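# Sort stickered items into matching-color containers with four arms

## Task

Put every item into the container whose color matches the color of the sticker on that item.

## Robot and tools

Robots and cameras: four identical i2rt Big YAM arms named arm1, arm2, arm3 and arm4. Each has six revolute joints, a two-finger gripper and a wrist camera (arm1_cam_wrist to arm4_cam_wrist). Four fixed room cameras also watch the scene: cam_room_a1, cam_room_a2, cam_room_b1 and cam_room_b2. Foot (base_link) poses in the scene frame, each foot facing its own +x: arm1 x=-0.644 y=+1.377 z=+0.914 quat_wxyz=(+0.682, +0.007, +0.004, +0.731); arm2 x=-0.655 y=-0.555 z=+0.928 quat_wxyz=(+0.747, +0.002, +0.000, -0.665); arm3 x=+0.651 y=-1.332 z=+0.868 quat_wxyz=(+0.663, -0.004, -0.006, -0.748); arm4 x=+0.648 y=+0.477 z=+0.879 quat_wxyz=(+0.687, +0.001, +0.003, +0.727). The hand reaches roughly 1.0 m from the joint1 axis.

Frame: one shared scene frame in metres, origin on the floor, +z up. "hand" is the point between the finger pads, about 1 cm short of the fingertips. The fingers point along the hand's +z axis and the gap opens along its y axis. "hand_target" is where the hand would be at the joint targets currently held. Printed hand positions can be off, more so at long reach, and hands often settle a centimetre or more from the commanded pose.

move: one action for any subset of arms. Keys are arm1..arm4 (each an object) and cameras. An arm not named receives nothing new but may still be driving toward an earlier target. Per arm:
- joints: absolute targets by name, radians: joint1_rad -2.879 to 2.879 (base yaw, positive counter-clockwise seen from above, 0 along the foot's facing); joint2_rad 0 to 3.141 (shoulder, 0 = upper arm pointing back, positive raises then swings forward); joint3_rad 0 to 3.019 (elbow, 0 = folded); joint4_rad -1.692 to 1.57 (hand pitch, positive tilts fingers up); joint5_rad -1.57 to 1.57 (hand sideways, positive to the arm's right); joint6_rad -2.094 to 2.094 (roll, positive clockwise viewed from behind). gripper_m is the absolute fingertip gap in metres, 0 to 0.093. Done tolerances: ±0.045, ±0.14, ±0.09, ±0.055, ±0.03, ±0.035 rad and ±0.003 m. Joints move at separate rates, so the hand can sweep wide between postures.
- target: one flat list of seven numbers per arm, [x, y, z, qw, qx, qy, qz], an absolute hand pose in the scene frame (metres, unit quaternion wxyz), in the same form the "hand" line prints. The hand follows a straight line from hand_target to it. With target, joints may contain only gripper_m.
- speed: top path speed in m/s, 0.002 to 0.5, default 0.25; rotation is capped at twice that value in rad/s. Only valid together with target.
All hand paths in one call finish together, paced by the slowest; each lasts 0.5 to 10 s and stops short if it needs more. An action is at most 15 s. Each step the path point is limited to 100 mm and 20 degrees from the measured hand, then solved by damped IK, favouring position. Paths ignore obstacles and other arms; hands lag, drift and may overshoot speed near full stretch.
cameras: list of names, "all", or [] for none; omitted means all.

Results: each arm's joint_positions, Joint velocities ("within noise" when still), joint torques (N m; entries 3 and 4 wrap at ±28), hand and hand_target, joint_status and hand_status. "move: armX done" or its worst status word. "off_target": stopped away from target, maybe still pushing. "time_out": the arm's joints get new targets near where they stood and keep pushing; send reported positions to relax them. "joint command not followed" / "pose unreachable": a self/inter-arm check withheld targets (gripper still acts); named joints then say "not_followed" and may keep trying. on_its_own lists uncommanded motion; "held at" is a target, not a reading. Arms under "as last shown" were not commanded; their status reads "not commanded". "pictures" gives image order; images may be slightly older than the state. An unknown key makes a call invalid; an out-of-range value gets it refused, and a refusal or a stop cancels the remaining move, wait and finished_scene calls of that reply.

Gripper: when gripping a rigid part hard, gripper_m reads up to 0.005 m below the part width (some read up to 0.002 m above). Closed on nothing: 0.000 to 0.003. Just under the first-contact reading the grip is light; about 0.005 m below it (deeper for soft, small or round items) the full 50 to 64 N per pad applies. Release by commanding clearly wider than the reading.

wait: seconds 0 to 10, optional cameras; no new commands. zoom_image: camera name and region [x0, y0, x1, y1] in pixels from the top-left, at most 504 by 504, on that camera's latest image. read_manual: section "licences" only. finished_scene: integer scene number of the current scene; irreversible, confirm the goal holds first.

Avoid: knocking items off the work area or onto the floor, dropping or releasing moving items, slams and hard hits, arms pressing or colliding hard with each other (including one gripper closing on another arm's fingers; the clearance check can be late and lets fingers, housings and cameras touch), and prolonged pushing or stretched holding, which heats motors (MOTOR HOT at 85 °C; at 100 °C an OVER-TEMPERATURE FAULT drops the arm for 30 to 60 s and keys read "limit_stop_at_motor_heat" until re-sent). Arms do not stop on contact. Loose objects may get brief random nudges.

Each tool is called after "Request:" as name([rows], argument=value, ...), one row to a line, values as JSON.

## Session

Request:
move(cameras=["arm1_cam_wrist", "arm2_cam_wrist", "cam_room_a1", "cam_room_a2", "cam_room_b1", "cam_room_b2"])

Scene clock: 0.00 s.
Joint torques (N m): no reading
Motor temperatures (°C): arm1=[20 23 28 23 21 21 21] | arm2=[23 24 26 22 22 20 23] | arm3=[24 23 24 23 24 23 23] | arm4=[21 22 24 22 24 21 24]
Heat: arm1: hottest joint3_rad 28 °C; arm2: hottest joint3_rad 26 °C; arm3: hottest joint1_rad 24 °C; arm4: hottest joint3_rad 24 °C.
Joint velocities: within noise
arm1.joint_positions: joint1_rad=+0.263 joint2_rad=+0.541 joint3_rad=+1.448 joint4_rad=-1.274 joint5_rad=+0.156 joint6_rad=+0.460 gripper_m=+0.09396
arm1.joint_status: not commanded
arm1.hand: x=-0.6722 y=+1.5689 z=+1.5123 quat_wxyz=(-0.269, +0.505, -0.648, -0.503) (m; scene frame)
arm1.hand_target: x=-0.6707 y=+1.5650 z=+1.5243 quat_wxyz=(-0.273, +0.499, -0.642, -0.514) (m; scene frame)
arm1.hand_status: not commanded
arm2.joint_positions: joint1_rad=+0.198 joint2_rad=+0.259 joint3_rad=+1.632 joint4_rad=-1.245 joint5_rad=-0.167 joint6_rad=+0.724 gripper_m=+0.09396
arm2.joint_status: not commanded
arm2.hand: x=-0.6328 y=-0.5393 z=+1.6268 quat_wxyz=(-0.736, -0.518, -0.413, +0.142) (m; scene frame)
arm2.hand_target: x=-0.6348 y=-0.5332 z=+1.6300 quat_wxyz=(-0.741, -0.512, -0.410, +0.144) (m; scene frame)
arm2.hand_status: not commanded
arm3.joint_positions: joint1_rad=-0.202 joint2_rad=+0.522 joint3_rad=+1.369 joint4_rad=-1.376 joint5_rad=-0.141 joint6_rad=+0.009 gripper_m=+0.09396
arm3.joint_status: not commanded
arm3.hand: x=+0.6122 y=-1.5130 z=+1.4112 quat_wxyz=(-0.346, -0.682, -0.528, +0.369) (m; scene frame)
arm3.hand_target: x=+0.6130 y=-1.5103 z=+1.4212 quat_wxyz=(-0.352, -0.676, -0.525, +0.378) (m; scene frame)
arm3.hand_status: not commanded
arm4.joint_positions: joint1_rad=+0.128 joint2_rad=+0.492 joint3_rad=+1.422 joint4_rad=-1.388 joint5_rad=-0.180 joint6_rad=-0.624 gripper_m=+0.09396
arm4.joint_status: not commanded
arm4.hand: x=+0.5903 y=+0.6373 z=+1.4468 quat_wxyz=(-0.401, +0.802, -0.272, -0.348) (m; scene frame)
arm4.hand_target: x=+0.5910 y=+0.6334 z=+1.4564 quat_wxyz=(-0.410, +0.797, -0.269, -0.353) (m; scene frame)
arm4.hand_status: not commanded
pictures: arm1_cam_wrist, arm2_cam_wrist, cam_room_a1, cam_room_a2, cam_room_b1, cam_room_b2
Images, in order (width x height): arm1_cam_wrist 672x504, arm2_cam_wrist 672x504, cam_room_a1 672x504, cam_room_a2 672x504, cam_room_b1 672x504, cam_room_b2 672x504.

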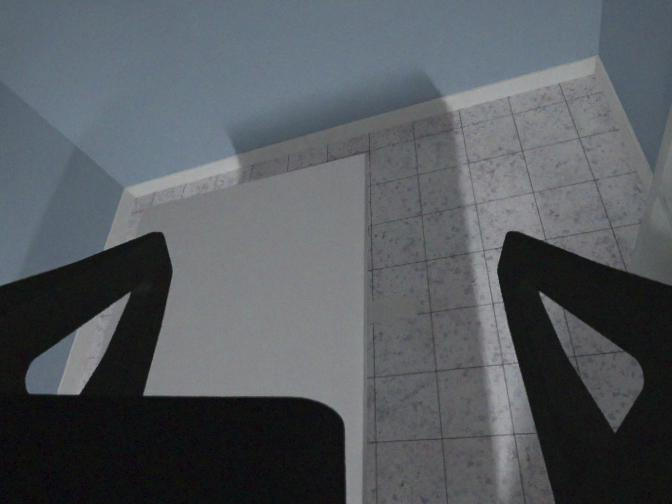

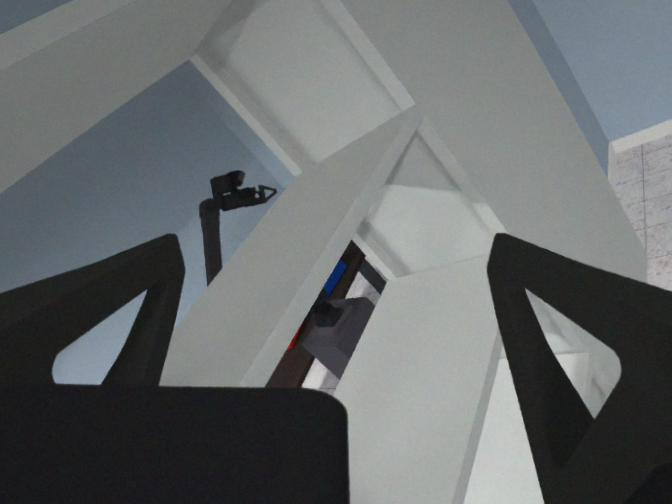

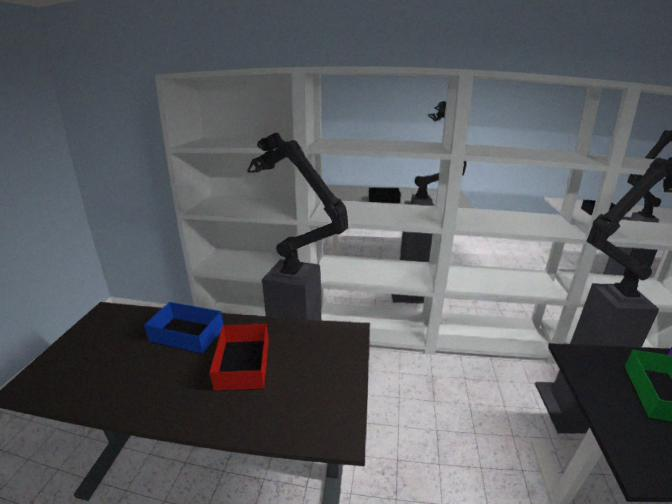

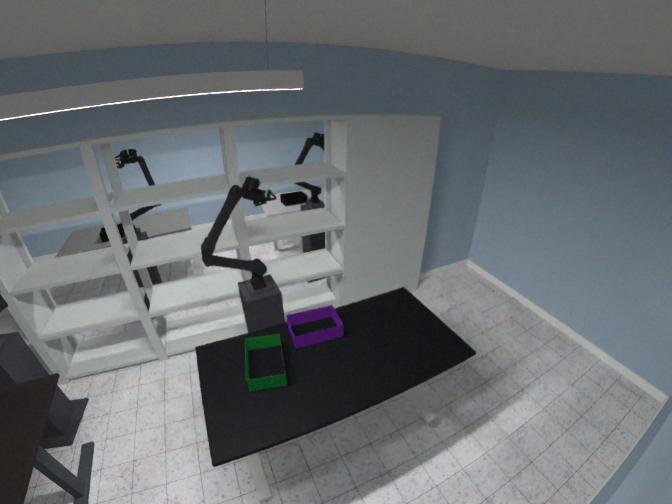

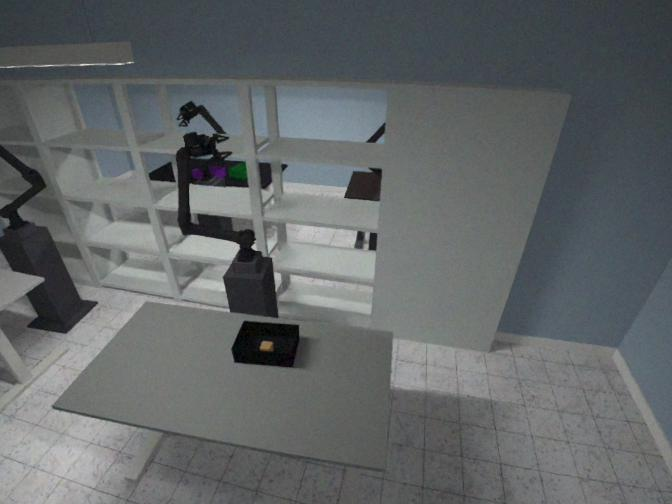

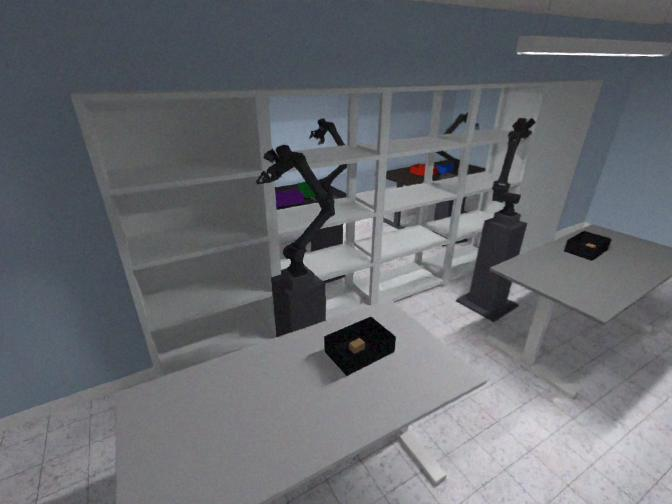

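Request:
zoom_image(camera="cam_room_b2", region=[310, 300, 410, 380])

Request:
zoom_image(camera="cam_room_b1", region=[220, 310, 320, 380])

Request:
zoom_image(camera="cam_room_a2", region=[200, 280, 380, 410])

Request:
zoom_image(camera="cam_room_b2", region=[540, 210, 640, 280])

Scaled by 5.040.

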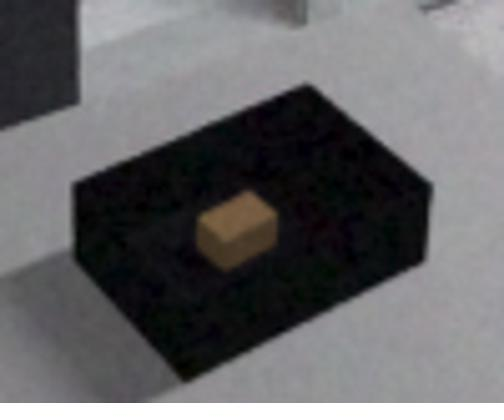

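Scaled by 5.040.

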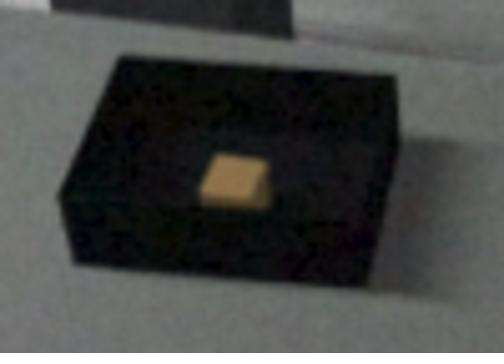

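Scaled by 2.800.

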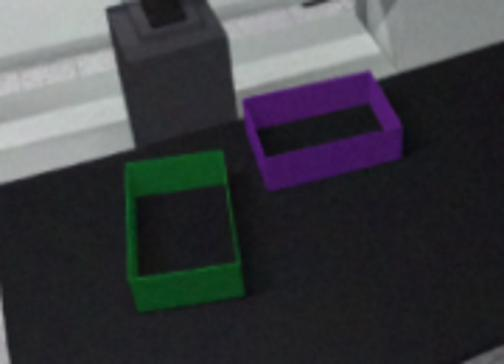

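Scaled by 5.040.

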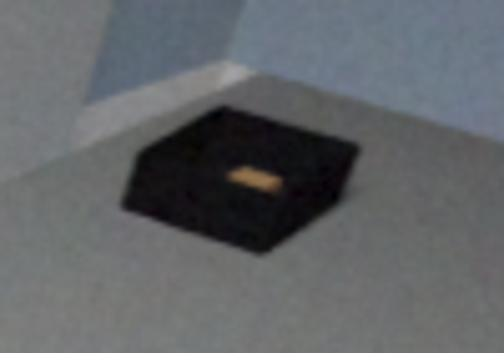

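Request:
move(arm1={"joints": {"joint1_rad": 0.9, "joint2_rad": 0.8, "joint3_rad": 1.25, "joint4_rad": -1.3, "joint5_rad": 0, "joint6_rad": 0, "gripper_m": 0.093}}, arm2={"joints": {"joint1_rad": -0.6, "joint2_rad": 0.8, "joint3_rad": 1.25, "joint4_rad": -1.3, "joint5_rad": 0, "joint6_rad": 0, "gripper_m": 0.093}}, arm3={"joints": {"joint1_rad": 0.13, "joint2_rad": 0.8, "joint3_rad": 1.2, "joint4_rad": -1.3, "joint5_rad": 0, "joint6_rad": 0, "gripper_m": 0.093}}, arm4={"joints": {"joint1_rad": 0.13, "joint2_rad": 0.8, "joint3_rad": 1.2, "joint4_rad": -1.3, "joint5_rad": 0, "joint6_rad": 0, "gripper_m": 0.093}}, cameras=[])

Request:
move(arm1={"joints": {"joint1_rad": 1.5}}, arm2={"joints": {"joint1_rad": -1.3}}, cameras=["arm1_cam_wrist", "arm2_cam_wrist"])

Scene clock: 22.53 s.
Joint torques (N m): arm1=[-1.67 0.91 13.9 1.33 0.04 -0.05] | arm2=[0.44 -3.25 13.05 1.55 0.04 -0.07] | arm3=[1.9 -1.96 10.54 1.76 0.1 -0.12] | arm4=[0.79 -2.55 10.96 1.31 0.21 0.16]
Motor temperatures (°C): arm1=[20 23 29 23 21 21 21] | arm2=[23 25 27 22 22 20 23] | arm3=[24 23 26 23 24 23 23] | arm4=[21 22 26 22 24 21 24]
Heat: arm1: hottest joint3_rad 29 °C; arm2: hottest joint3_rad 27 °C; arm3: hottest joint3_rad 26 °C; arm4: hottest joint3_rad 26 °C.
move: arm1 done; arm2 done; arm3 done; arm4 done
Joint velocities: within noise
arm1.joint_positions: joint1_rad=+0.894 joint2_rad=+0.795 joint3_rad=+1.216 joint4_rad=-1.293 joint5_rad=+0.000 joint6_rad=+0.008 gripper_m=+0.09306
arm1.joint_status: all done
arm1.hand: x=-0.8929 y=+1.5547 z=+1.3347 quat_wxyz=(-0.100, +0.893, -0.285, -0.335) (m; scene frame)
arm1.hand_target: x=-0.8946 y=+1.5537 z=+1.3495 quat_wxyz=(-0.104, +0.891, -0.278, -0.344) (m; scene frame)
arm1.hand_status: not commanded
arm2.joint_positions: joint1_rad=-0.597 joint2_rad=+0.795 joint3_rad=+1.225 joint4_rad=-1.288 joint5_rad=-0.001 joint6_rad=+0.015 gripper_m=+0.09310
arm2.joint_status: all done
arm2.hand: x=-0.8005 y=-0.8343 z=+1.3487 quat_wxyz=(-0.183, -0.805, -0.481, +0.295) (m; scene frame)
arm2.hand_target: x=-0.8016 y=-0.8336 z=+1.3579 quat_wxyz=(-0.182, -0.801, -0.485, +0.300) (m; scene frame)
arm2.hand_status: not commanded
arm3.joint_positions: joint1_rad=+0.122 joint2_rad=+0.794 joint3_rad=+1.185 joint4_rad=-1.312 joint5_rad=-0.002 joint6_rad=+0.007 gripper_m=+0.09306
arm3.joint_status: all done
arm3.hand: x=+0.6506 y=-1.6327 z=+1.2696 quat_wxyz=(-0.232, -0.670, -0.667, +0.229) (m; scene frame)
arm3.hand_target: x=+0.6529 y=-1.6373 z=+1.2772 quat_wxyz=(-0.239, -0.663, -0.669, +0.236) (m; scene frame)
arm3.hand_status: not commanded
arm4.joint_positions: joint1_rad=+0.128 joint2_rad=+0.796 joint3_rad=+1.169 joint4_rad=-1.313 joint5_rad=-0.003 joint6_rad=-0.014 gripper_m=+0.09311
arm4.joint_status: all done
arm4.hand: x=+0.5934 y=+0.7796 z=+1.2678 quat_wxyz=(-0.196, +0.736, -0.603, -0.239) (m; scene frame)
arm4.hand_target: x=+0.5925 y=+0.7849 z=+1.2839 quat_wxyz=(-0.207, +0.727, -0.604, -0.254) (m; scene frame)
arm4.hand_status: not commanded
pictures: none
No camera images: "cameras" was empty.

Scene clock: 23.83 s.
Joint torques (N m): arm1=[-1.67 0.62 13.97 1.1 0.04 -0.02] | arm2=[0.38 -3.25 13.05 1.57 0.02 -0.06] | arm3=[1.73 -1.9 10.55 1.78 0.08 -0.12] | arm4=[1.2 -2.02 10.92 1.35 0.23 0.16]
Motor temperatures (°C): arm1=[20 23 29 23 21 21 21] | arm2=[23 25 27 22 22 20 23] | arm3=[24 23 26 23 24 23 23] | arm4=[21 22 26 22 24 21 24]
Heat: arm1: hottest joint3_rad 29 °C; arm2: hottest joint3_rad 27 °C; arm3: hottest joint3_rad 26 °C; arm4: hottest joint3_rad 26 °C.
move: arm1 done; arm2 done
Joint velocities: within noise
arm1.joint_positions: joint1_rad=+1.494 joint2_rad=+0.795 joint3_rad=+1.216 joint4_rad=-1.293 joint5_rad=+0.000 joint6_rad=+0.007 gripper_m=+0.09306
arm1.joint_status: all done
arm1.hand: x=-0.9491 y=+1.3792 z=+1.3352 quat_wxyz=(-0.001, +0.937, -0.007, -0.350) (m; scene frame)
arm1.hand_target: x=-0.9498 y=+1.3773 z=+1.3499 quat_wxyz=(-0.002, +0.933, -0.001, -0.360) (m; scene frame)
arm1.hand_status: not commanded
arm2.joint_positions: joint1_rad=-1.296 joint2_rad=+0.795 joint3_rad=+1.225 joint4_rad=-1.288 joint5_rad=-0.001 joint6_rad=+0.013 gripper_m=+0.09310
arm2.joint_status: all done
arm2.hand: x=-0.9453 y=-0.6760 z=+1.3489 quat_wxyz=(-0.069, -0.921, -0.177, +0.341) (m; scene frame)
arm2.hand_target: x=-0.9457 y=-0.6746 z=+1.3581 quat_wxyz=(-0.067, -0.919, -0.181, +0.345) (m; scene frame)
arm2.hand_status: not commanded
arm3, arm4: as last shown
arm4.hand: x=+0.5934 y=+0.7796 z=+1.2678 quat_wxyz=(-0.196, +0.735, -0.603, -0.239) (m; scene frame)
pictures: arm1_cam_wrist, arm2_cam_wrist
Images, in order (width x height): arm1_cam_wrist 672x504, arm2_cam_wrist 672x504.

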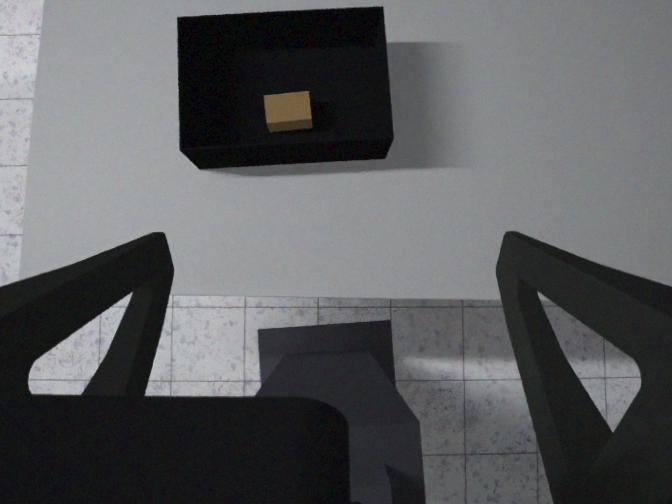

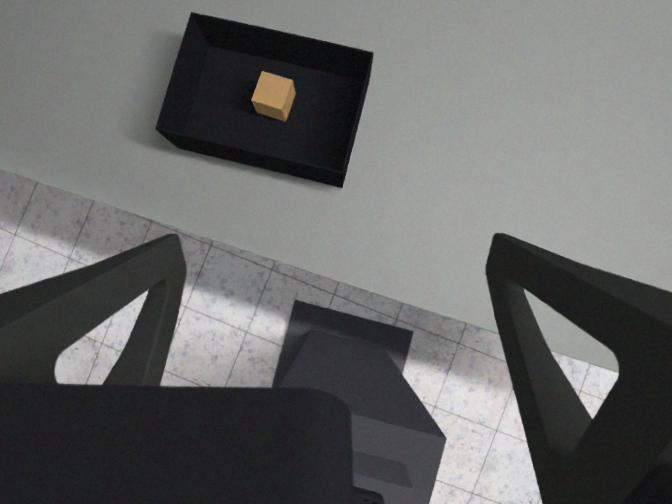

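Request:
zoom_image(camera="arm1_cam_wrist", region=[230, 70, 350, 150])

Request:
zoom_image(camera="arm2_cam_wrist", region=[220, 50, 340, 140])

Scaled by 4.200.

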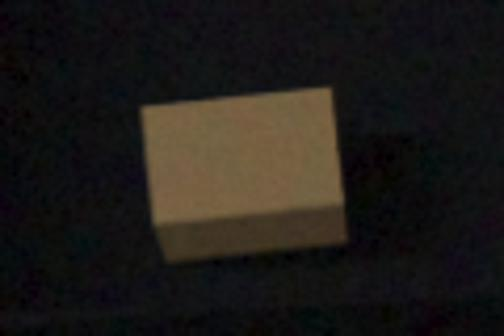

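Scaled by 4.200.

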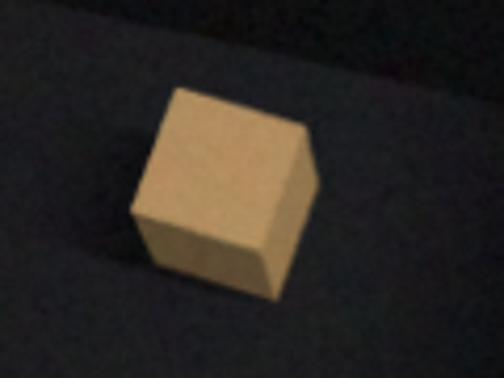

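Request:
move(arm1={"target": [-1.20, 1.305, 1.02, -0.0118, -0.9568, -0.0393, 0.2880], "speed": 0.2}, arm2={"target": [-1.15, -0.885, 1.02, -0.0176, -0.9558, -0.0584, 0.2877], "speed": 0.2}, cameras=["arm1_cam_wrist", "arm2_cam_wrist"])

Scene clock: 53.90 s.
Joint torques (N m): arm1=[-1.44 -10.46 14.65 1.65 -0.01 0.11] | arm2=[1.44 -15.5 14.38 2.28 0.43 0.21] | arm3=[1.9 -1.9 10.55 1.72 0.08 -0.11] | arm4=[0.67 -2.32 11.02 1.31 0.2 0.16]
Motor temperatures (°C): arm1=[20 23 35 23 21 21 21] | arm2=[23 24 32 22 22 20 23] | arm3=[24 23 29 23 24 23 23] | arm4=[21 22 32 22 24 21 24]
Heat: arm1: hottest joint3_rad 35 °C; arm2: hottest joint3_rad 32 °C; arm3: hottest joint3_rad 29 °C; arm4: hottest joint3_rad 32 °C.
move: arm1 off_target; arm2 off_target
Joint velocities: within noise
arm1.joint_positions: joint1_rad=+1.629 joint2_rad=+1.607 joint3_rad=+0.997 joint4_rad=-0.464 joint5_rad=+0.027 joint6_rad=+0.042 gripper_m=+0.09306
arm1.joint_status: not commanded
arm1.hand: x=-1.1725 y=+1.3148 z=+0.9935 quat_wxyz=(+0.006, +0.967, +0.038, -0.253) (m; scene frame)
arm1.hand_target: x=-1.1978 y=+1.3051 z=+1.0210 quat_wxyz=(+0.012, +0.957, +0.039, -0.288) (m; scene frame)
arm1.hand_status: off_target (0.039 m and 4.2 deg from the pose sent, 0.410 m and 9.2 deg at the start)
arm2.joint_positions: joint1_rad=-1.024 joint2_rad=+1.697 joint3_rad=+1.129 joint4_rad=-0.537 joint5_rad=+0.287 joint6_rad=+0.458 gripper_m=+0.09310
arm2.joint_status: not commanded
arm2.hand: x=-1.1313 y=-0.8654 z=+1.0049 quat_wxyz=(-0.002, -0.962, -0.066, +0.266) (m; scene frame)
arm2.hand_target: x=-1.1485 y=-0.8842 z=+1.0206 quat_wxyz=(-0.018, -0.956, -0.059, +0.288) (m; scene frame)
arm2.hand_status: off_target (0.031 m and 3.2 deg from the pose sent, 0.440 m and 16.5 deg at the start)
arm3, arm4: as last shown
arm4.joint_positions: joint1_rad=+0.128 joint2_rad=+0.796 joint3_rad=+1.169 joint4_rad=-1.313 joint5_rad=-0.003 joint6_rad=-0.013 gripper_m=+0.09311
pictures: arm1_cam_wrist, arm2_cam_wrist
Images, in order (width x height): arm1_cam_wrist 672x504, arm2_cam_wrist 672x504.

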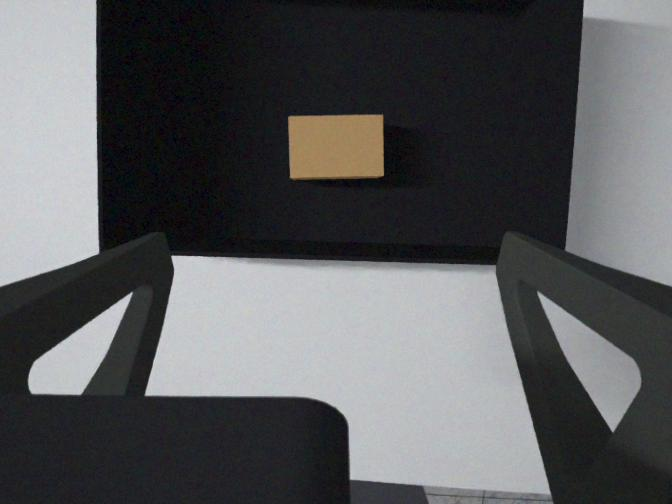

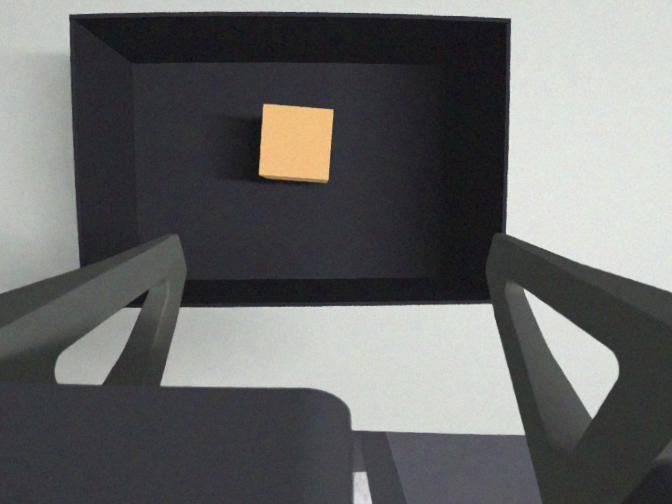

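Request:
move(arm1={"target": [-1.240, 1.302, 0.93, -0.0151, -0.9563, -0.0501, 0.2878], "speed": 0.1}, arm2={"target": [-1.198, -0.916, 0.93, -0.0076, -0.9573, -0.0251, 0.2881], "speed": 0.1}, cameras=["arm1_cam_wrist", "arm2_cam_wrist"])

Scene clock: 69.93 s.
Joint torques (N m): arm1=[-2.2 -12.34 13.05 1.78 -0.07 -0.08] | arm2=[1.55 -17.96 13.24 2.26 0.47 0.22] | arm3=[1.85 -2.02 10.51 1.76 0.09 -0.12] | arm4=[0.62 -2.2 11.04 1.31 0.18 0.17]
Motor temperatures (°C): arm1=[20 24 36 23 21 21 21] | arm2=[23 25 35 22 22 20 23] | arm3=[24 23 30 23 24 23 23] | arm4=[21 22 34 22 24 21 24]
Heat: arm1: hottest joint3_rad 36 °C; arm2: hottest joint3_rad 35 °C; arm3: hottest joint3_rad 30 °C; arm4: hottest joint3_rad 34 °C.
move: arm1 off_target; arm2 off_target
Joint velocities: within noise
arm1.joint_positions: joint1_rad=+1.629 joint2_rad=+1.836 joint3_rad=+1.036 joint4_rad=-0.262 joint5_rad=+0.012 joint6_rad=+0.031 gripper_m=+0.09306
arm1.joint_status: not commanded
arm1.hand: x=-1.2121 y=+1.3074 z=+0.9123 quat_wxyz=(+0.013, +0.965, +0.045, -0.259) (m; scene frame)
arm1.hand_target: x=-1.2383 y=+1.3022 z=+0.9309 quat_wxyz=(+0.015, +0.956, +0.050, -0.288) (m; scene frame)
arm1.hand_status: off_target (0.033 m and 3.5 deg from the pose sent, 0.094 m and 4.5 deg at the start)
arm2.joint_positions: joint1_rad=-1.024 joint2_rad=+1.957 joint3_rad=+1.261 joint4_rad=-0.418 joint5_rad=+0.321 joint6_rad=+0.522 gripper_m=+0.09310
arm2.joint_status: not commanded
arm2.hand: x=-1.1813 y=-0.8973 z=+0.9241 quat_wxyz=(+0.006, -0.962, -0.032, +0.271) (m; scene frame)
arm2.hand_target: x=-1.1967 y=-0.9154 z=+0.9307 quat_wxyz=(-0.008, -0.957, -0.025, +0.288) (m; scene frame)
arm2.hand_status: off_target (0.026 m and 2.6 deg from the pose sent, 0.112 m and 5.4 deg at the start)
arm3, arm4: as last shown
pictures: arm1_cam_wrist, arm2_cam_wrist
Images, in order (width x height): arm1_cam_wrist 672x504, arm2_cam_wrist 672x504.

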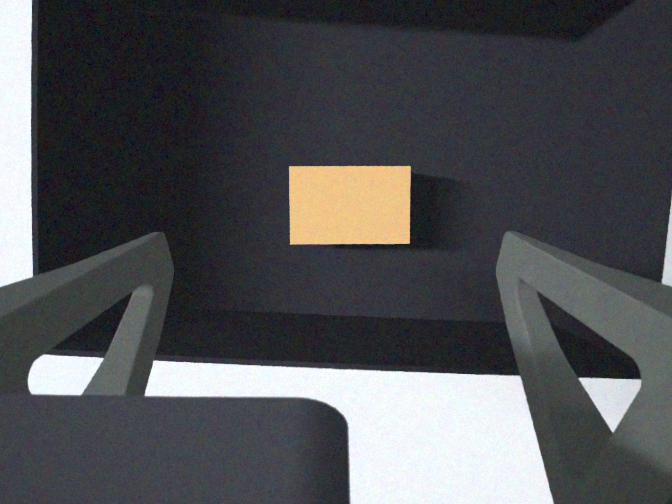

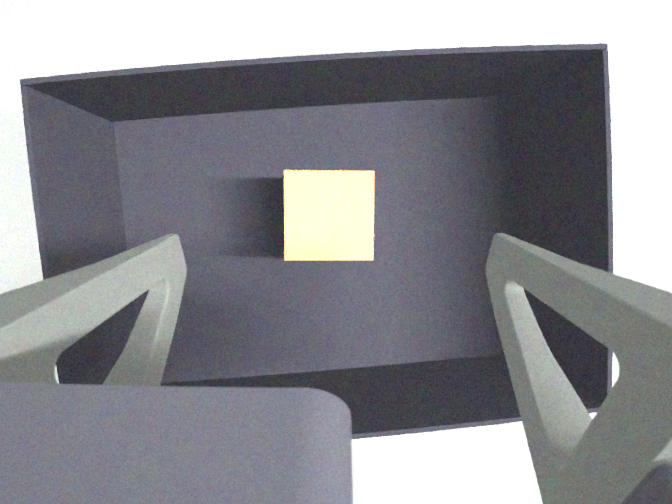

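Request:
move(arm1={"target": [-1.247, 1.309, 0.835, -0.0151, -0.9563, -0.0501, 0.2878], "speed": 0.08}, arm2={"target": [-1.203, -0.920, 0.84, -0.0076, -0.9573, -0.0251, 0.2881], "speed": 0.08}, cameras=["arm1_cam_wrist", "arm2_cam_wrist"])

Scene clock: 80.83 s.
Joint torques (N m): arm1=[-2.49 -12.98 10.47 1.84 -0.07 -0.06] | arm2=[1.49 -18.78 11.58 2.32 0.46 0.21] | arm3=[1.73 -2.08 10.55 1.76 0.1 -0.11] | arm4=[0.91 -2.37 10.93 1.46 0.21 0.16]
Motor temperatures (°C): arm1=[20 24 37 23 21 21 21] | arm2=[23 25 34 22 22 20 23] | arm3=[24 23 30 23 24 23 23] | arm4=[21 22 35 22 24 21 24]
Heat: arm1: hottest joint3_rad 37 °C; arm2: hottest joint3_rad 34 °C; arm3: hottest joint3_rad 30 °C; arm4: hottest joint3_rad 35 °C.
move: arm1 off_target; arm2 off_target
Joint velocities: within noise
arm1.joint_positions: joint1_rad=+1.628 joint2_rad=+2.041 joint3_rad=+1.036 joint4_rad=-0.047 joint5_rad=+0.004 joint6_rad=+0.018 gripper_m=+0.09306
arm1.joint_status: not commanded
arm1.hand: x=-1.2217 y=+1.3055 z=+0.8244 quat_wxyz=(+0.015, +0.963, +0.052, -0.264) (m; scene frame)
arm1.hand_target: x=-1.2458 y=+1.3093 z=+0.8359 quat_wxyz=(+0.015, +0.956, +0.050, -0.288) (m; scene frame)
arm1.hand_status: off_target (0.028 m and 2.9 deg from the pose sent, 0.085 m and 3.5 deg at the start)
arm2.joint_positions: joint1_rad=-1.024 joint2_rad=+2.128 joint3_rad=+1.269 joint4_rad=-0.247 joint5_rad=+0.321 joint6_rad=+0.523 gripper_m=+0.09310
arm2.joint_status: not commanded
arm2.hand: x=-1.1893 y=-0.9034 z=+0.8406 quat_wxyz=(+0.003, -0.961, -0.031, +0.275) (m; scene frame)
arm2.hand_target: x=-1.2019 y=-0.9196 z=+0.8407 quat_wxyz=(-0.008, -0.957, -0.025, +0.288) (m; scene frame)
arm2.hand_status: off_target (0.022 m and 2.2 deg from the pose sent, 0.090 m and 2.6 deg at the start)
arm3, arm4: as last shown
pictures: arm1_cam_wrist, arm2_cam_wrist
Images, in order (width x height): arm1_cam_wrist 672x504, arm2_cam_wrist 672x504.

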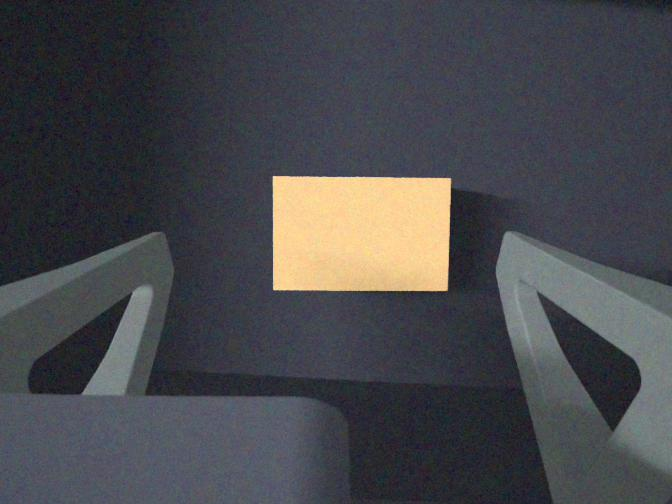

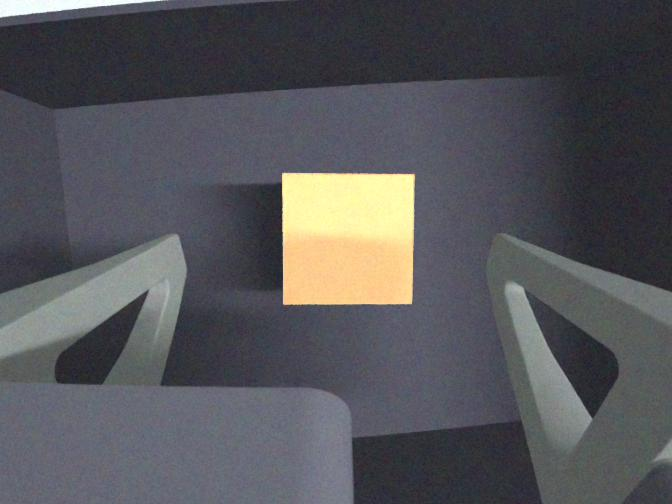

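Request:
move(arm1={"target": [-1.247, 1.333, 0.785, -0.0151, -0.9563, -0.0501, 0.2878], "speed": 0.06}, arm2={"target": [-1.203, -0.912, 0.785, -0.0076, -0.9573, -0.0251, 0.2881], "speed": 0.06}, cameras=["arm1_cam_wrist", "arm2_cam_wrist"])

Scene clock: 91.80 s.
Joint torques (N m): arm1=[-2.73 -13.51 9.29 1.72 -0.06 -0.01] | arm2=[0.62 -18.73 10.48 2.36 0.23 0.11] | arm3=[1.9 -1.9 10.5 1.74 0.09 -0.12] | arm4=[0.5 -2.49 10.96 1.33 0.2 0.18]
Motor temperatures (°C): arm1=[20 25 36 23 21 21 21] | arm2=[23 25 35 22 22 20 23] | arm3=[24 23 31 23 24 23 23] | arm4=[21 22 35 22 24 21 24]
Heat: arm1: hottest joint3_rad 36 °C; arm2: hottest joint3_rad 35 °C; arm3: hottest joint3_rad 31 °C; arm4: hottest joint3_rad 35 °C.
move: arm1 off_target; arm2 off_target
Joint velocities: within noise
arm1.joint_positions: joint1_rad=+1.580 joint2_rad=+2.151 joint3_rad=+1.044 joint4_rad=+0.062 joint5_rad=-0.021 joint6_rad=-0.020 gripper_m=+0.09306
arm1.joint_status: not commanded
arm1.hand: x=-1.2247 y=+1.3295 z=+0.7789 quat_wxyz=(+0.016, +0.962, +0.050, -0.267) (m; scene frame)
arm1.hand_target: x=-1.2461 y=+1.3331 z=+0.7858 quat_wxyz=(+0.015, +0.956, +0.050, -0.288) (m; scene frame)
arm1.hand_status: off_target (0.023 m and 2.4 deg from the pose sent, 0.054 m and 2.9 deg at the start)
arm2.joint_positions: joint1_rad=-1.024 joint2_rad=+2.231 joint3_rad=+1.269 joint4_rad=-0.136 joint5_rad=+0.321 joint6_rad=+0.523 gripper_m=+0.09310
arm2.joint_status: not commanded
arm2.hand: x=-1.1881 y=-0.9024 z=+0.7893 quat_wxyz=(+0.001, -0.960, -0.031, +0.278) (m; scene frame)
arm2.hand_target: x=-1.2021 y=-0.9115 z=+0.7855 quat_wxyz=(-0.008, -0.957, -0.025, +0.288) (m; scene frame)
arm2.hand_status: off_target (0.018 m and 1.7 deg from the pose sent, 0.058 m and 2.2 deg at the start)
arm3, arm4: as last shown
pictures: arm1_cam_wrist, arm2_cam_wrist
Images, in order (width x height): arm1_cam_wrist 672x504, arm2_cam_wrist 672x504.

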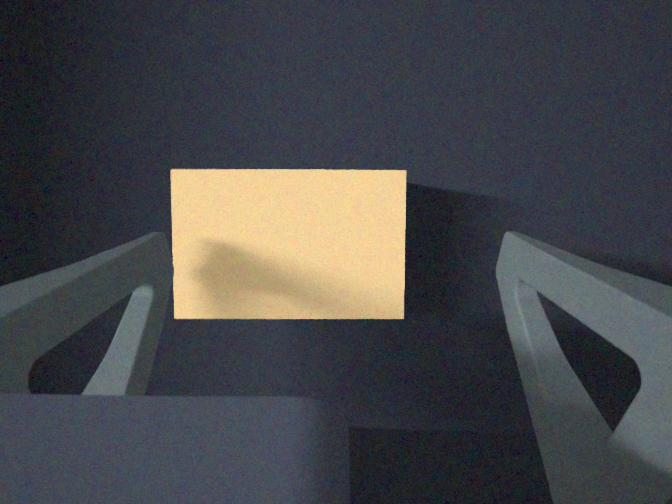

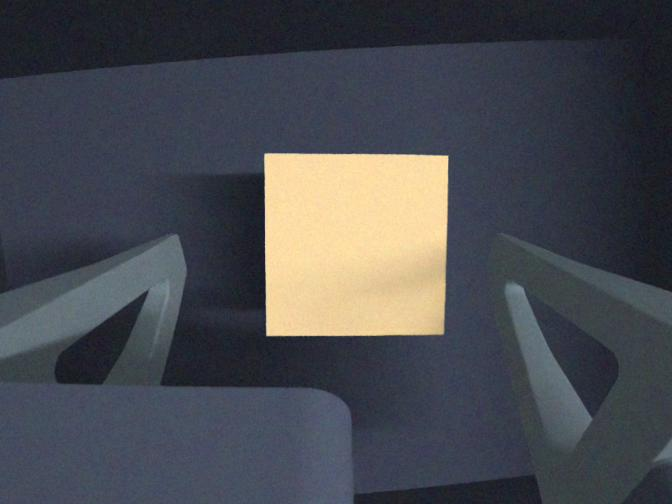

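Request:
move(arm1={"target": [-1.247, 1.311, 0.785, -0.0151, -0.9563, -0.0501, 0.2878], "speed": 0.06}, arm2={"target": [-1.203, -0.893, 0.748, -0.0076, -0.9573, -0.0251, 0.2881], "speed": 0.05}, cameras=["arm1_cam_wrist", "arm2_cam_wrist"])

Scene clock: 102.00 s.
Joint torques (N m): arm1=[-1.26 -13.57 9.32 1.76 0.12 0.1] | arm2=[0.09 -18.84 8.39 2.4 0.11 -0.09] | arm3=[1.85 -1.85 10.52 1.77 0.09 -0.12] | arm4=[0.67 -2.43 10.97 1.51 0.22 0.17]
Motor temperatures (°C): arm1=[20 24 35 23 21 21 21] | arm2=[23 26 34 22 22 20 23] | arm3=[24 23 31 23 24 23 23] | arm4=[21 22 36 22 24 21 24]
Heat: arm1: hottest joint3_rad 35 °C; arm2: hottest joint3_rad 34 °C; arm3: hottest joint3_rad 31 °C; arm4: hottest joint3_rad 36 °C.
move: arm1 off_target; arm2 off_target
Joint velocities: within noise
arm1.joint_positions: joint1_rad=+1.605 joint2_rad=+2.151 joint3_rad=+1.052 joint4_rad=+0.062 joint5_rad=-0.002 joint6_rad=+0.000 gripper_m=+0.09306
arm1.joint_status: not commanded
arm1.hand: x=-1.2278 y=+1.3175 z=+0.7812 quat_wxyz=(+0.013, +0.961, +0.051, -0.271) (m; scene frame)
arm1.hand_target: x=-1.2462 y=+1.3110 z=+0.7857 quat_wxyz=(+0.015, +0.956, +0.050, -0.288) (m; scene frame)
arm1.hand_status: off_target (0.021 m and 2.0 deg from the pose sent, 0.030 m and 2.4 deg at the start)
arm2.joint_positions: joint1_rad=-1.046 joint2_rad=+2.295 joint3_rad=+1.269 joint4_rad=-0.043 joint5_rad=+0.311 joint6_rad=+0.517 gripper_m=+0.09310
arm2.joint_status: not commanded
arm2.hand: x=-1.1959 y=-0.8930 z=+0.7603 quat_wxyz=(-0.007, -0.958, -0.022, +0.287) (m; scene frame)
arm2.hand_target: x=-1.2025 y=-0.8926 z=+0.7483 quat_wxyz=(-0.007, -0.957, -0.025, +0.288) (m; scene frame)
arm2.hand_status: off_target (0.014 m and 0.4 deg from the pose sent, 0.045 m and 1.7 deg at the start)
arm3, arm4: as last shown
pictures: arm1_cam_wrist, arm2_cam_wrist
Images, in order (width x height): arm1_cam_wrist 672x504, arm2_cam_wrist 672x504.

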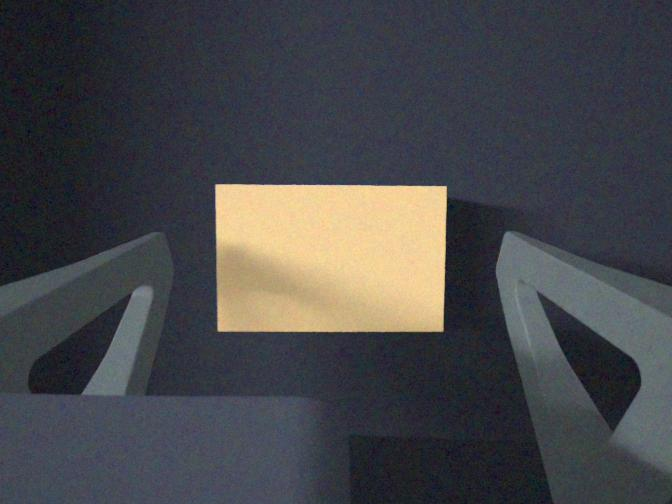

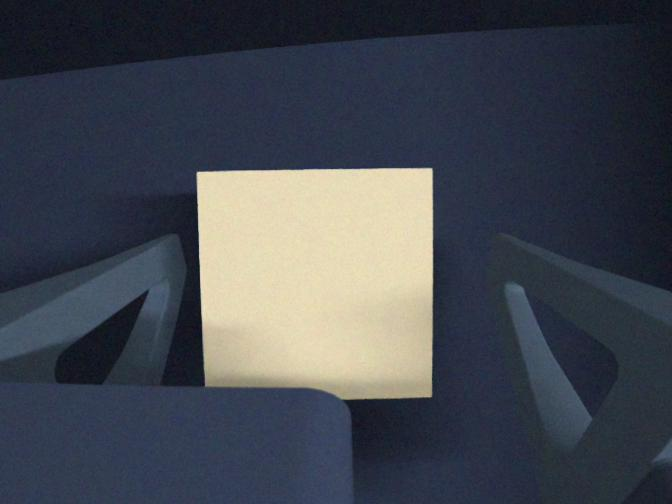

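Request:
move(arm1={"target": [-1.244, 1.311, 0.747, -0.0151, -0.9563, -0.0501, 0.2878], "speed": 0.05}, arm2={"target": [-1.197, -0.895, 0.737, -0.0076, -0.9573, -0.0251, 0.2881], "speed": 0.04}, cameras=["arm1_cam_wrist", "arm2_cam_wrist"])

Scene clock: 109.00 s.
Joint torques (N m): arm1=[-0.5 -13.74 7.79 1.81 0.01 0.06] | arm2=[0.91 -18.78 7.94 2.44 0.31 0.01] | arm3=[1.9 -1.85 10.52 1.76 0.09 -0.12] | arm4=[1.2 -2.37 10.89 1.46 0.18 0.15]
Motor temperatures (°C): arm1=[20 24 34 23 21 21 21] | arm2=[23 26 34 22 22 20 23] | arm3=[24 23 31 23 24 23 23] | arm4=[21 22 36 22 24 21 24]
Heat: arm1: hottest joint3_rad 34 °C; arm2: hottest joint3_rad 34 °C; arm3: hottest joint3_rad 31 °C; arm4: hottest joint3_rad 36 °C.
move: arm1 off_target; arm2 off_target
Joint velocities: within noise
arm1.joint_positions: joint1_rad=+1.605 joint2_rad=+2.239 joint3_rad=+1.073 joint4_rad=+0.140 joint5_rad=-0.001 joint6_rad=+0.006 gripper_m=+0.09306
arm1.joint_status: not commanded
arm1.hand: x=-1.2311 y=+1.3175 z=+0.7472 quat_wxyz=(+0.014, +0.960, +0.047, -0.276) (m; scene frame)
arm1.hand_target: x=-1.2436 y=+1.3110 z=+0.7474 quat_wxyz=(+0.015, +0.956, +0.050, -0.288) (m; scene frame)
arm1.hand_status: off_target (0.014 m and 1.4 deg from the pose sent, 0.038 m and 2.0 deg at the start)
arm2.joint_positions: joint1_rad=-1.046 joint2_rad=+2.313 joint3_rad=+1.269 joint4_rad=-0.022 joint5_rad=+0.311 joint6_rad=+0.517 gripper_m=+0.09310
arm2.joint_status: not commanded
arm2.hand: x=-1.1951 y=-0.8923 z=+0.7515 quat_wxyz=(-0.008, -0.957, -0.022, +0.288) (m; scene frame)
arm2.hand_target: x=-1.1964 y=-0.8945 z=+0.7372 quat_wxyz=(-0.007, -0.957, -0.025, +0.288) (m; scene frame)
arm2.hand_status: off_target (0.015 m and 0.4 deg from the pose sent, 0.023 m and 0.4 deg at the start)
arm3, arm4: as last shown
pictures: arm1_cam_wrist, arm2_cam_wrist
Images, in order (width x height): arm1_cam_wrist 672x504, arm2_cam_wrist 672x504.

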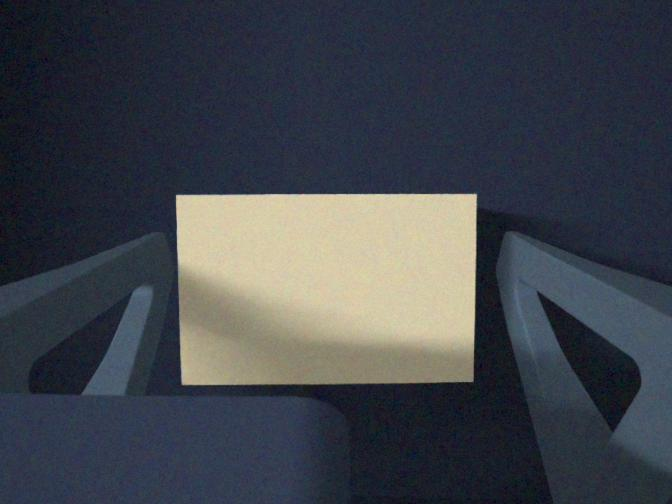

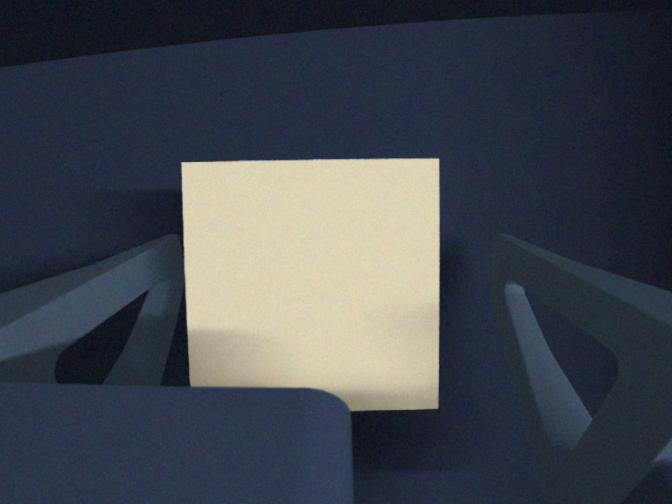

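Request:
move(arm1={"target": [-1.242, 1.311, 0.735, -0.0151, -0.9563, -0.0501, 0.2878], "speed": 0.04}, arm2={"joints": {"gripper_m": 0.045}}, cameras=["arm1_cam_wrist", "arm2_cam_wrist"])

Scene clock: 112.87 s.
Joint torques (N m): arm1=[-0.73 -12.75 7.15 1.66 0.1 0.09] | arm2=[0.91 -18.78 7.95 2.37 0.29 0.01] | arm3=[1.9 -1.73 10.54 1.77 0.09 -0.11] | arm4=[0.79 -2.49 11.04 1.47 0.2 0.2]
Motor temperatures (°C): arm1=[20 24 34 23 21 21 21] | arm2=[23 26 33 22 22 20 23] | arm3=[24 23 31 23 24 23 23] | arm4=[21 22 37 22 24 21 24]
Heat: arm1: hottest joint3_rad 34 °C; arm2: hottest joint3_rad 33 °C; arm3: hottest joint3_rad 31 °C; arm4: hottest joint3_rad 37 °C.
move: arm1 off_target; arm2 off_target
Joint velocities: within noise
arm1.joint_positions: joint1_rad=+1.605 joint2_rad=+2.258 joint3_rad=+1.081 joint4_rad=+0.167 joint5_rad=-0.001 joint6_rad=+0.006 gripper_m=+0.09306
arm1.joint_status: not commanded
arm1.hand: x=-1.2356 y=+1.3171 z=+0.7424 quat_wxyz=(+0.014, +0.958, +0.047, -0.284) (m; scene frame)
arm1.hand_target: x=-1.2416 y=+1.3111 z=+0.7352 quat_wxyz=(+0.015, +0.956, +0.050, -0.288) (m; scene frame)
arm1.hand_status: off_target (0.012 m and 0.6 deg from the pose sent, 0.018 m and 1.4 deg at the start)
arm2.joint_positions: joint1_rad=-1.046 joint2_rad=+2.313 joint3_rad=+1.269 joint4_rad=-0.021 joint5_rad=+0.311 joint6_rad=+0.517 gripper_m=+0.05289
arm2.joint_status: gripper_m off_target (ended at +0.05293, target +0.04500)
arm2.hand: x=-1.1953 y=-0.8924 z=+0.7517 quat_wxyz=(-0.008, -0.957, -0.021, +0.288) (m; scene frame)
arm2.hand_target: x=-1.1964 y=-0.8945 z=+0.7372 quat_wxyz=(-0.007, -0.957, -0.025, +0.288) (m; scene frame)
arm2.hand_status: not commanded
arm3.joint_positions: joint1_rad=+0.122 joint2_rad=+0.794 joint3_rad=+1.185 joint4_rad=-1.312 joint5_rad=-0.002 joint6_rad=+0.007 gripper_m=+0.09306
arm3.joint_status: not commanded
arm3.hand: x=+0.6506 y=-1.6327 z=+1.2696 quat_wxyz=(-0.232, -0.670, -0.667, +0.229) (m; scene frame)
arm3.hand_target: x=+0.6529 y=-1.6373 z=+1.2772 quat_wxyz=(-0.239, -0.663, -0.669, +0.236) (m; scene frame)
arm3.hand_status: not commanded
arm4.joint_positions: joint1_rad=+0.128 joint2_rad=+0.796 joint3_rad=+1.169 joint4_rad=-1.313 joint5_rad=-0.003 joint6_rad=-0.013 gripper_m=+0.09311
arm4.joint_status: not commanded
arm4.hand: x=+0.5934 y=+0.7796 z=+1.2678 quat_wxyz=(-0.196, +0.735, -0.603, -0.239) (m; scene frame)
arm4.hand_target: x=+0.5925 y=+0.7849 z=+1.2839 quat_wxyz=(-0.207, +0.727, -0.604, -0.254) (m; scene frame)
arm4.hand_status: not commanded
pictures: arm1_cam_wrist, arm2_cam_wrist
Images, in order (width x height): arm1_cam_wrist 672x504, arm2_cam_wrist 672x504.

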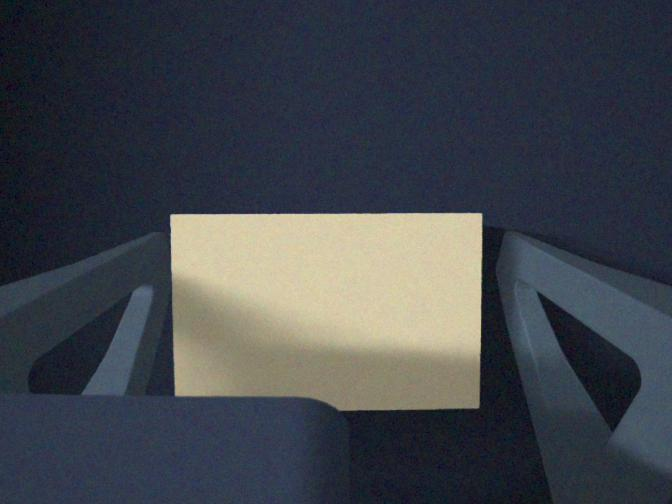

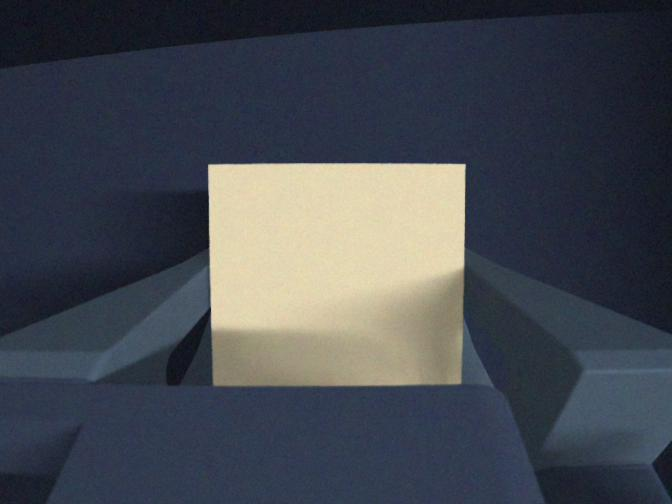

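Request:
move(arm1={"target": [-1.222, 1.311, 0.752, -0.0151, -0.9563, -0.0501, 0.2878], "speed": 0.04}, cameras=["arm1_cam_wrist"])

Scene clock: 118.77 s.
Joint torques (N m): arm1=[-0.21 -16.62 4.25 1.59 0.13 0.14] | arm2=[0.79 -18.73 7.95 2.37 0.29 0.01] | arm3=[1.73 -1.96 10.55 1.73 0.08 -0.12] | arm4=[0.67 -2.43 11.02 1.42 0.19 0.13]
Motor temperatures (°C): arm1=[20 24 33 23 21 21 21] | arm2=[23 26 33 22 22 20 23] | arm3=[24 23 31 23 24 23 23] | arm4=[21 22 37 22 24 21 24]
Heat: arm1: hottest joint3_rad 33 °C; arm2: hottest joint3_rad 33 °C; arm3: hottest joint3_rad 31 °C; arm4: hottest joint3_rad 37 °C.
move: arm1 off_target
Joint velocities: within noise
arm1.joint_positions: joint1_rad=+1.606 joint2_rad=+2.242 joint3_rad=+1.040 joint4_rad=+0.178 joint5_rad=+0.001 joint6_rad=+0.006 gripper_m=+0.09306
arm1.joint_status: not commanded
arm1.hand: x=-1.2194 y=+1.3185 z=+0.7412 quat_wxyz=(+0.013, +0.960, +0.048, -0.277) (m; scene frame)
arm1.hand_target: x=-1.2220 y=+1.3110 z=+0.7518 quat_wxyz=(+0.015, +0.956, +0.050, -0.288) (m; scene frame)
arm1.hand_status: off_target (0.013 m and 1.4 deg from the pose sent, 0.018 m and 0.6 deg at the start)
arm2, arm3, arm4: as last shown
pictures: arm1_cam_wrist
Images, in order (width x height): arm1_cam_wrist 672x504.

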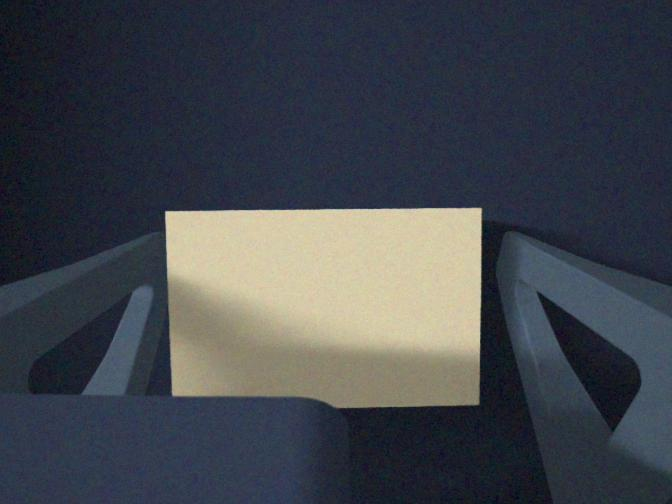

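Request:
move(arm1={"target": [-1.206, 1.306, 0.757, -0.0151, -0.9563, -0.0501, 0.2878], "speed": 0.04}, cameras=["arm1_cam_wrist"])

Scene clock: 126.77 s.
Joint torques (N m): arm1=[-0.44 -15.62 3.9 1.68 0.09 0.13] | arm2=[0.85 -18.73 7.97 2.36 0.29 0.01] | arm3=[1.9 -1.96 10.55 1.77 0.09 -0.11] | arm4=[1.32 -2.37 10.81 1.39 0.18 0.17]
Motor temperatures (°C): arm1=[20 25 33 23 21 21 21] | arm2=[23 27 32 22 22 20 23] | arm3=[24 23 31 23 24 23 23] | arm4=[21 22 37 22 24 21 24]
Heat: arm1: hottest joint3_rad 33 °C; arm2: hottest joint3_rad 32 °C; arm3: hottest joint3_rad 31 °C; arm4: hottest joint3_rad 37 °C.
move: arm1 off_target
Joint velocities: within noise
arm1.joint_positions: joint1_rad=+1.620 joint2_rad=+2.211 joint3_rad=+0.991 joint4_rad=+0.198 joint5_rad=+0.010 joint6_rad=+0.017 gripper_m=+0.09306
arm1.joint_status: not commanded
arm1.hand: x=-1.2047 y=+1.3135 z=+0.7475 quat_wxyz=(+0.012, +0.959, +0.048, -0.278) (m; scene frame)
arm1.hand_target: x=-1.2060 y=+1.3060 z=+0.7568 quat_wxyz=(+0.015, +0.956, +0.050, -0.288) (m; scene frame)
arm1.hand_status: off_target (0.012 m and 1.3 deg from the pose sent, 0.024 m and 1.4 deg at the start)
arm2, arm3, arm4: as last shown
pictures: arm1_cam_wrist
Images, in order (width x height): arm1_cam_wrist 672x504.

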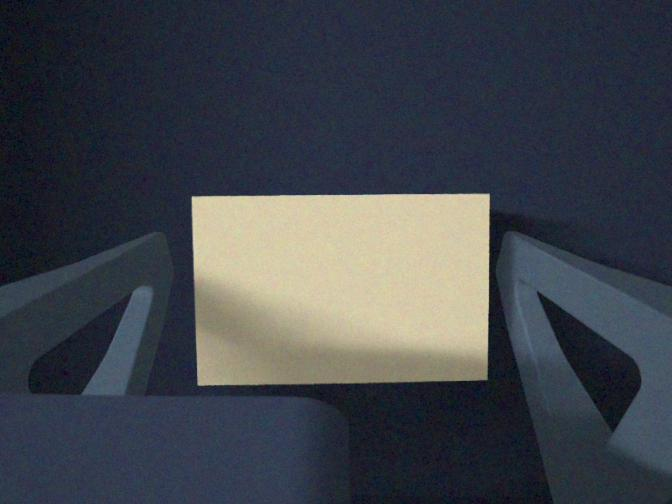

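Request:
move(arm1={"joints": {"gripper_m": 0.062}}, cameras=["arm1_cam_wrist"])

Scene clock: 134.30 s.
Joint torques (N m): arm1=[-0.44 -15.91 3.71 1.66 0.04 0.12] | arm2=[0.97 -18.67 7.92 2.4 0.28 0.01] | arm3=[1.73 -1.85 10.59 1.76 0.09 -0.11] | arm4=[1.08 -2.32 11.07 1.37 0.22 0.2]
Motor temperatures (°C): arm1=[20 25 32 23 21 21 21] | arm2=[23 27 32 22 22 20 24] | arm3=[24 23 31 23 24 23 23] | arm4=[21 22 37 22 24 21 24]
Heat: arm1: hottest joint3_rad 32 °C; arm2: hottest joint3_rad 32 °C; arm3: hottest joint3_rad 31 °C; arm4: hottest joint3_rad 37 °C.
move: arm1 off_target
Joint velocities: within noise
arm1.joint_positions: joint1_rad=+1.620 joint2_rad=+2.211 joint3_rad=+0.991 joint4_rad=+0.198 joint5_rad=+0.010 joint6_rad=+0.018 gripper_m=+0.06881
arm1.joint_status: gripper_m off_target (ended at +0.06884, target +0.06200)
arm1.hand: x=-1.2049 y=+1.3136 z=+0.7477 quat_wxyz=(+0.012, +0.959, +0.047, -0.278) (m; scene frame)
arm1.hand_target: x=-1.2061 y=+1.3060 z=+0.7569 quat_wxyz=(+0.015, +0.956, +0.050, -0.288) (m; scene frame)
arm1.hand_status: not commanded
arm2, arm3, arm4: as last shown
pictures: arm1_cam_wrist
Images, in order (width x height): arm1_cam_wrist 672x504.

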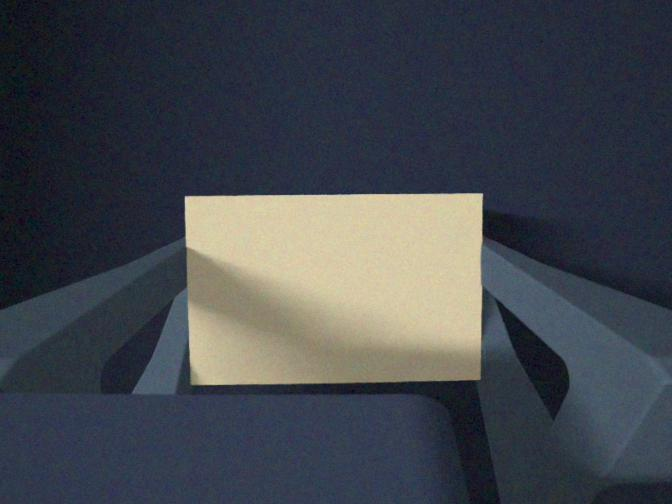

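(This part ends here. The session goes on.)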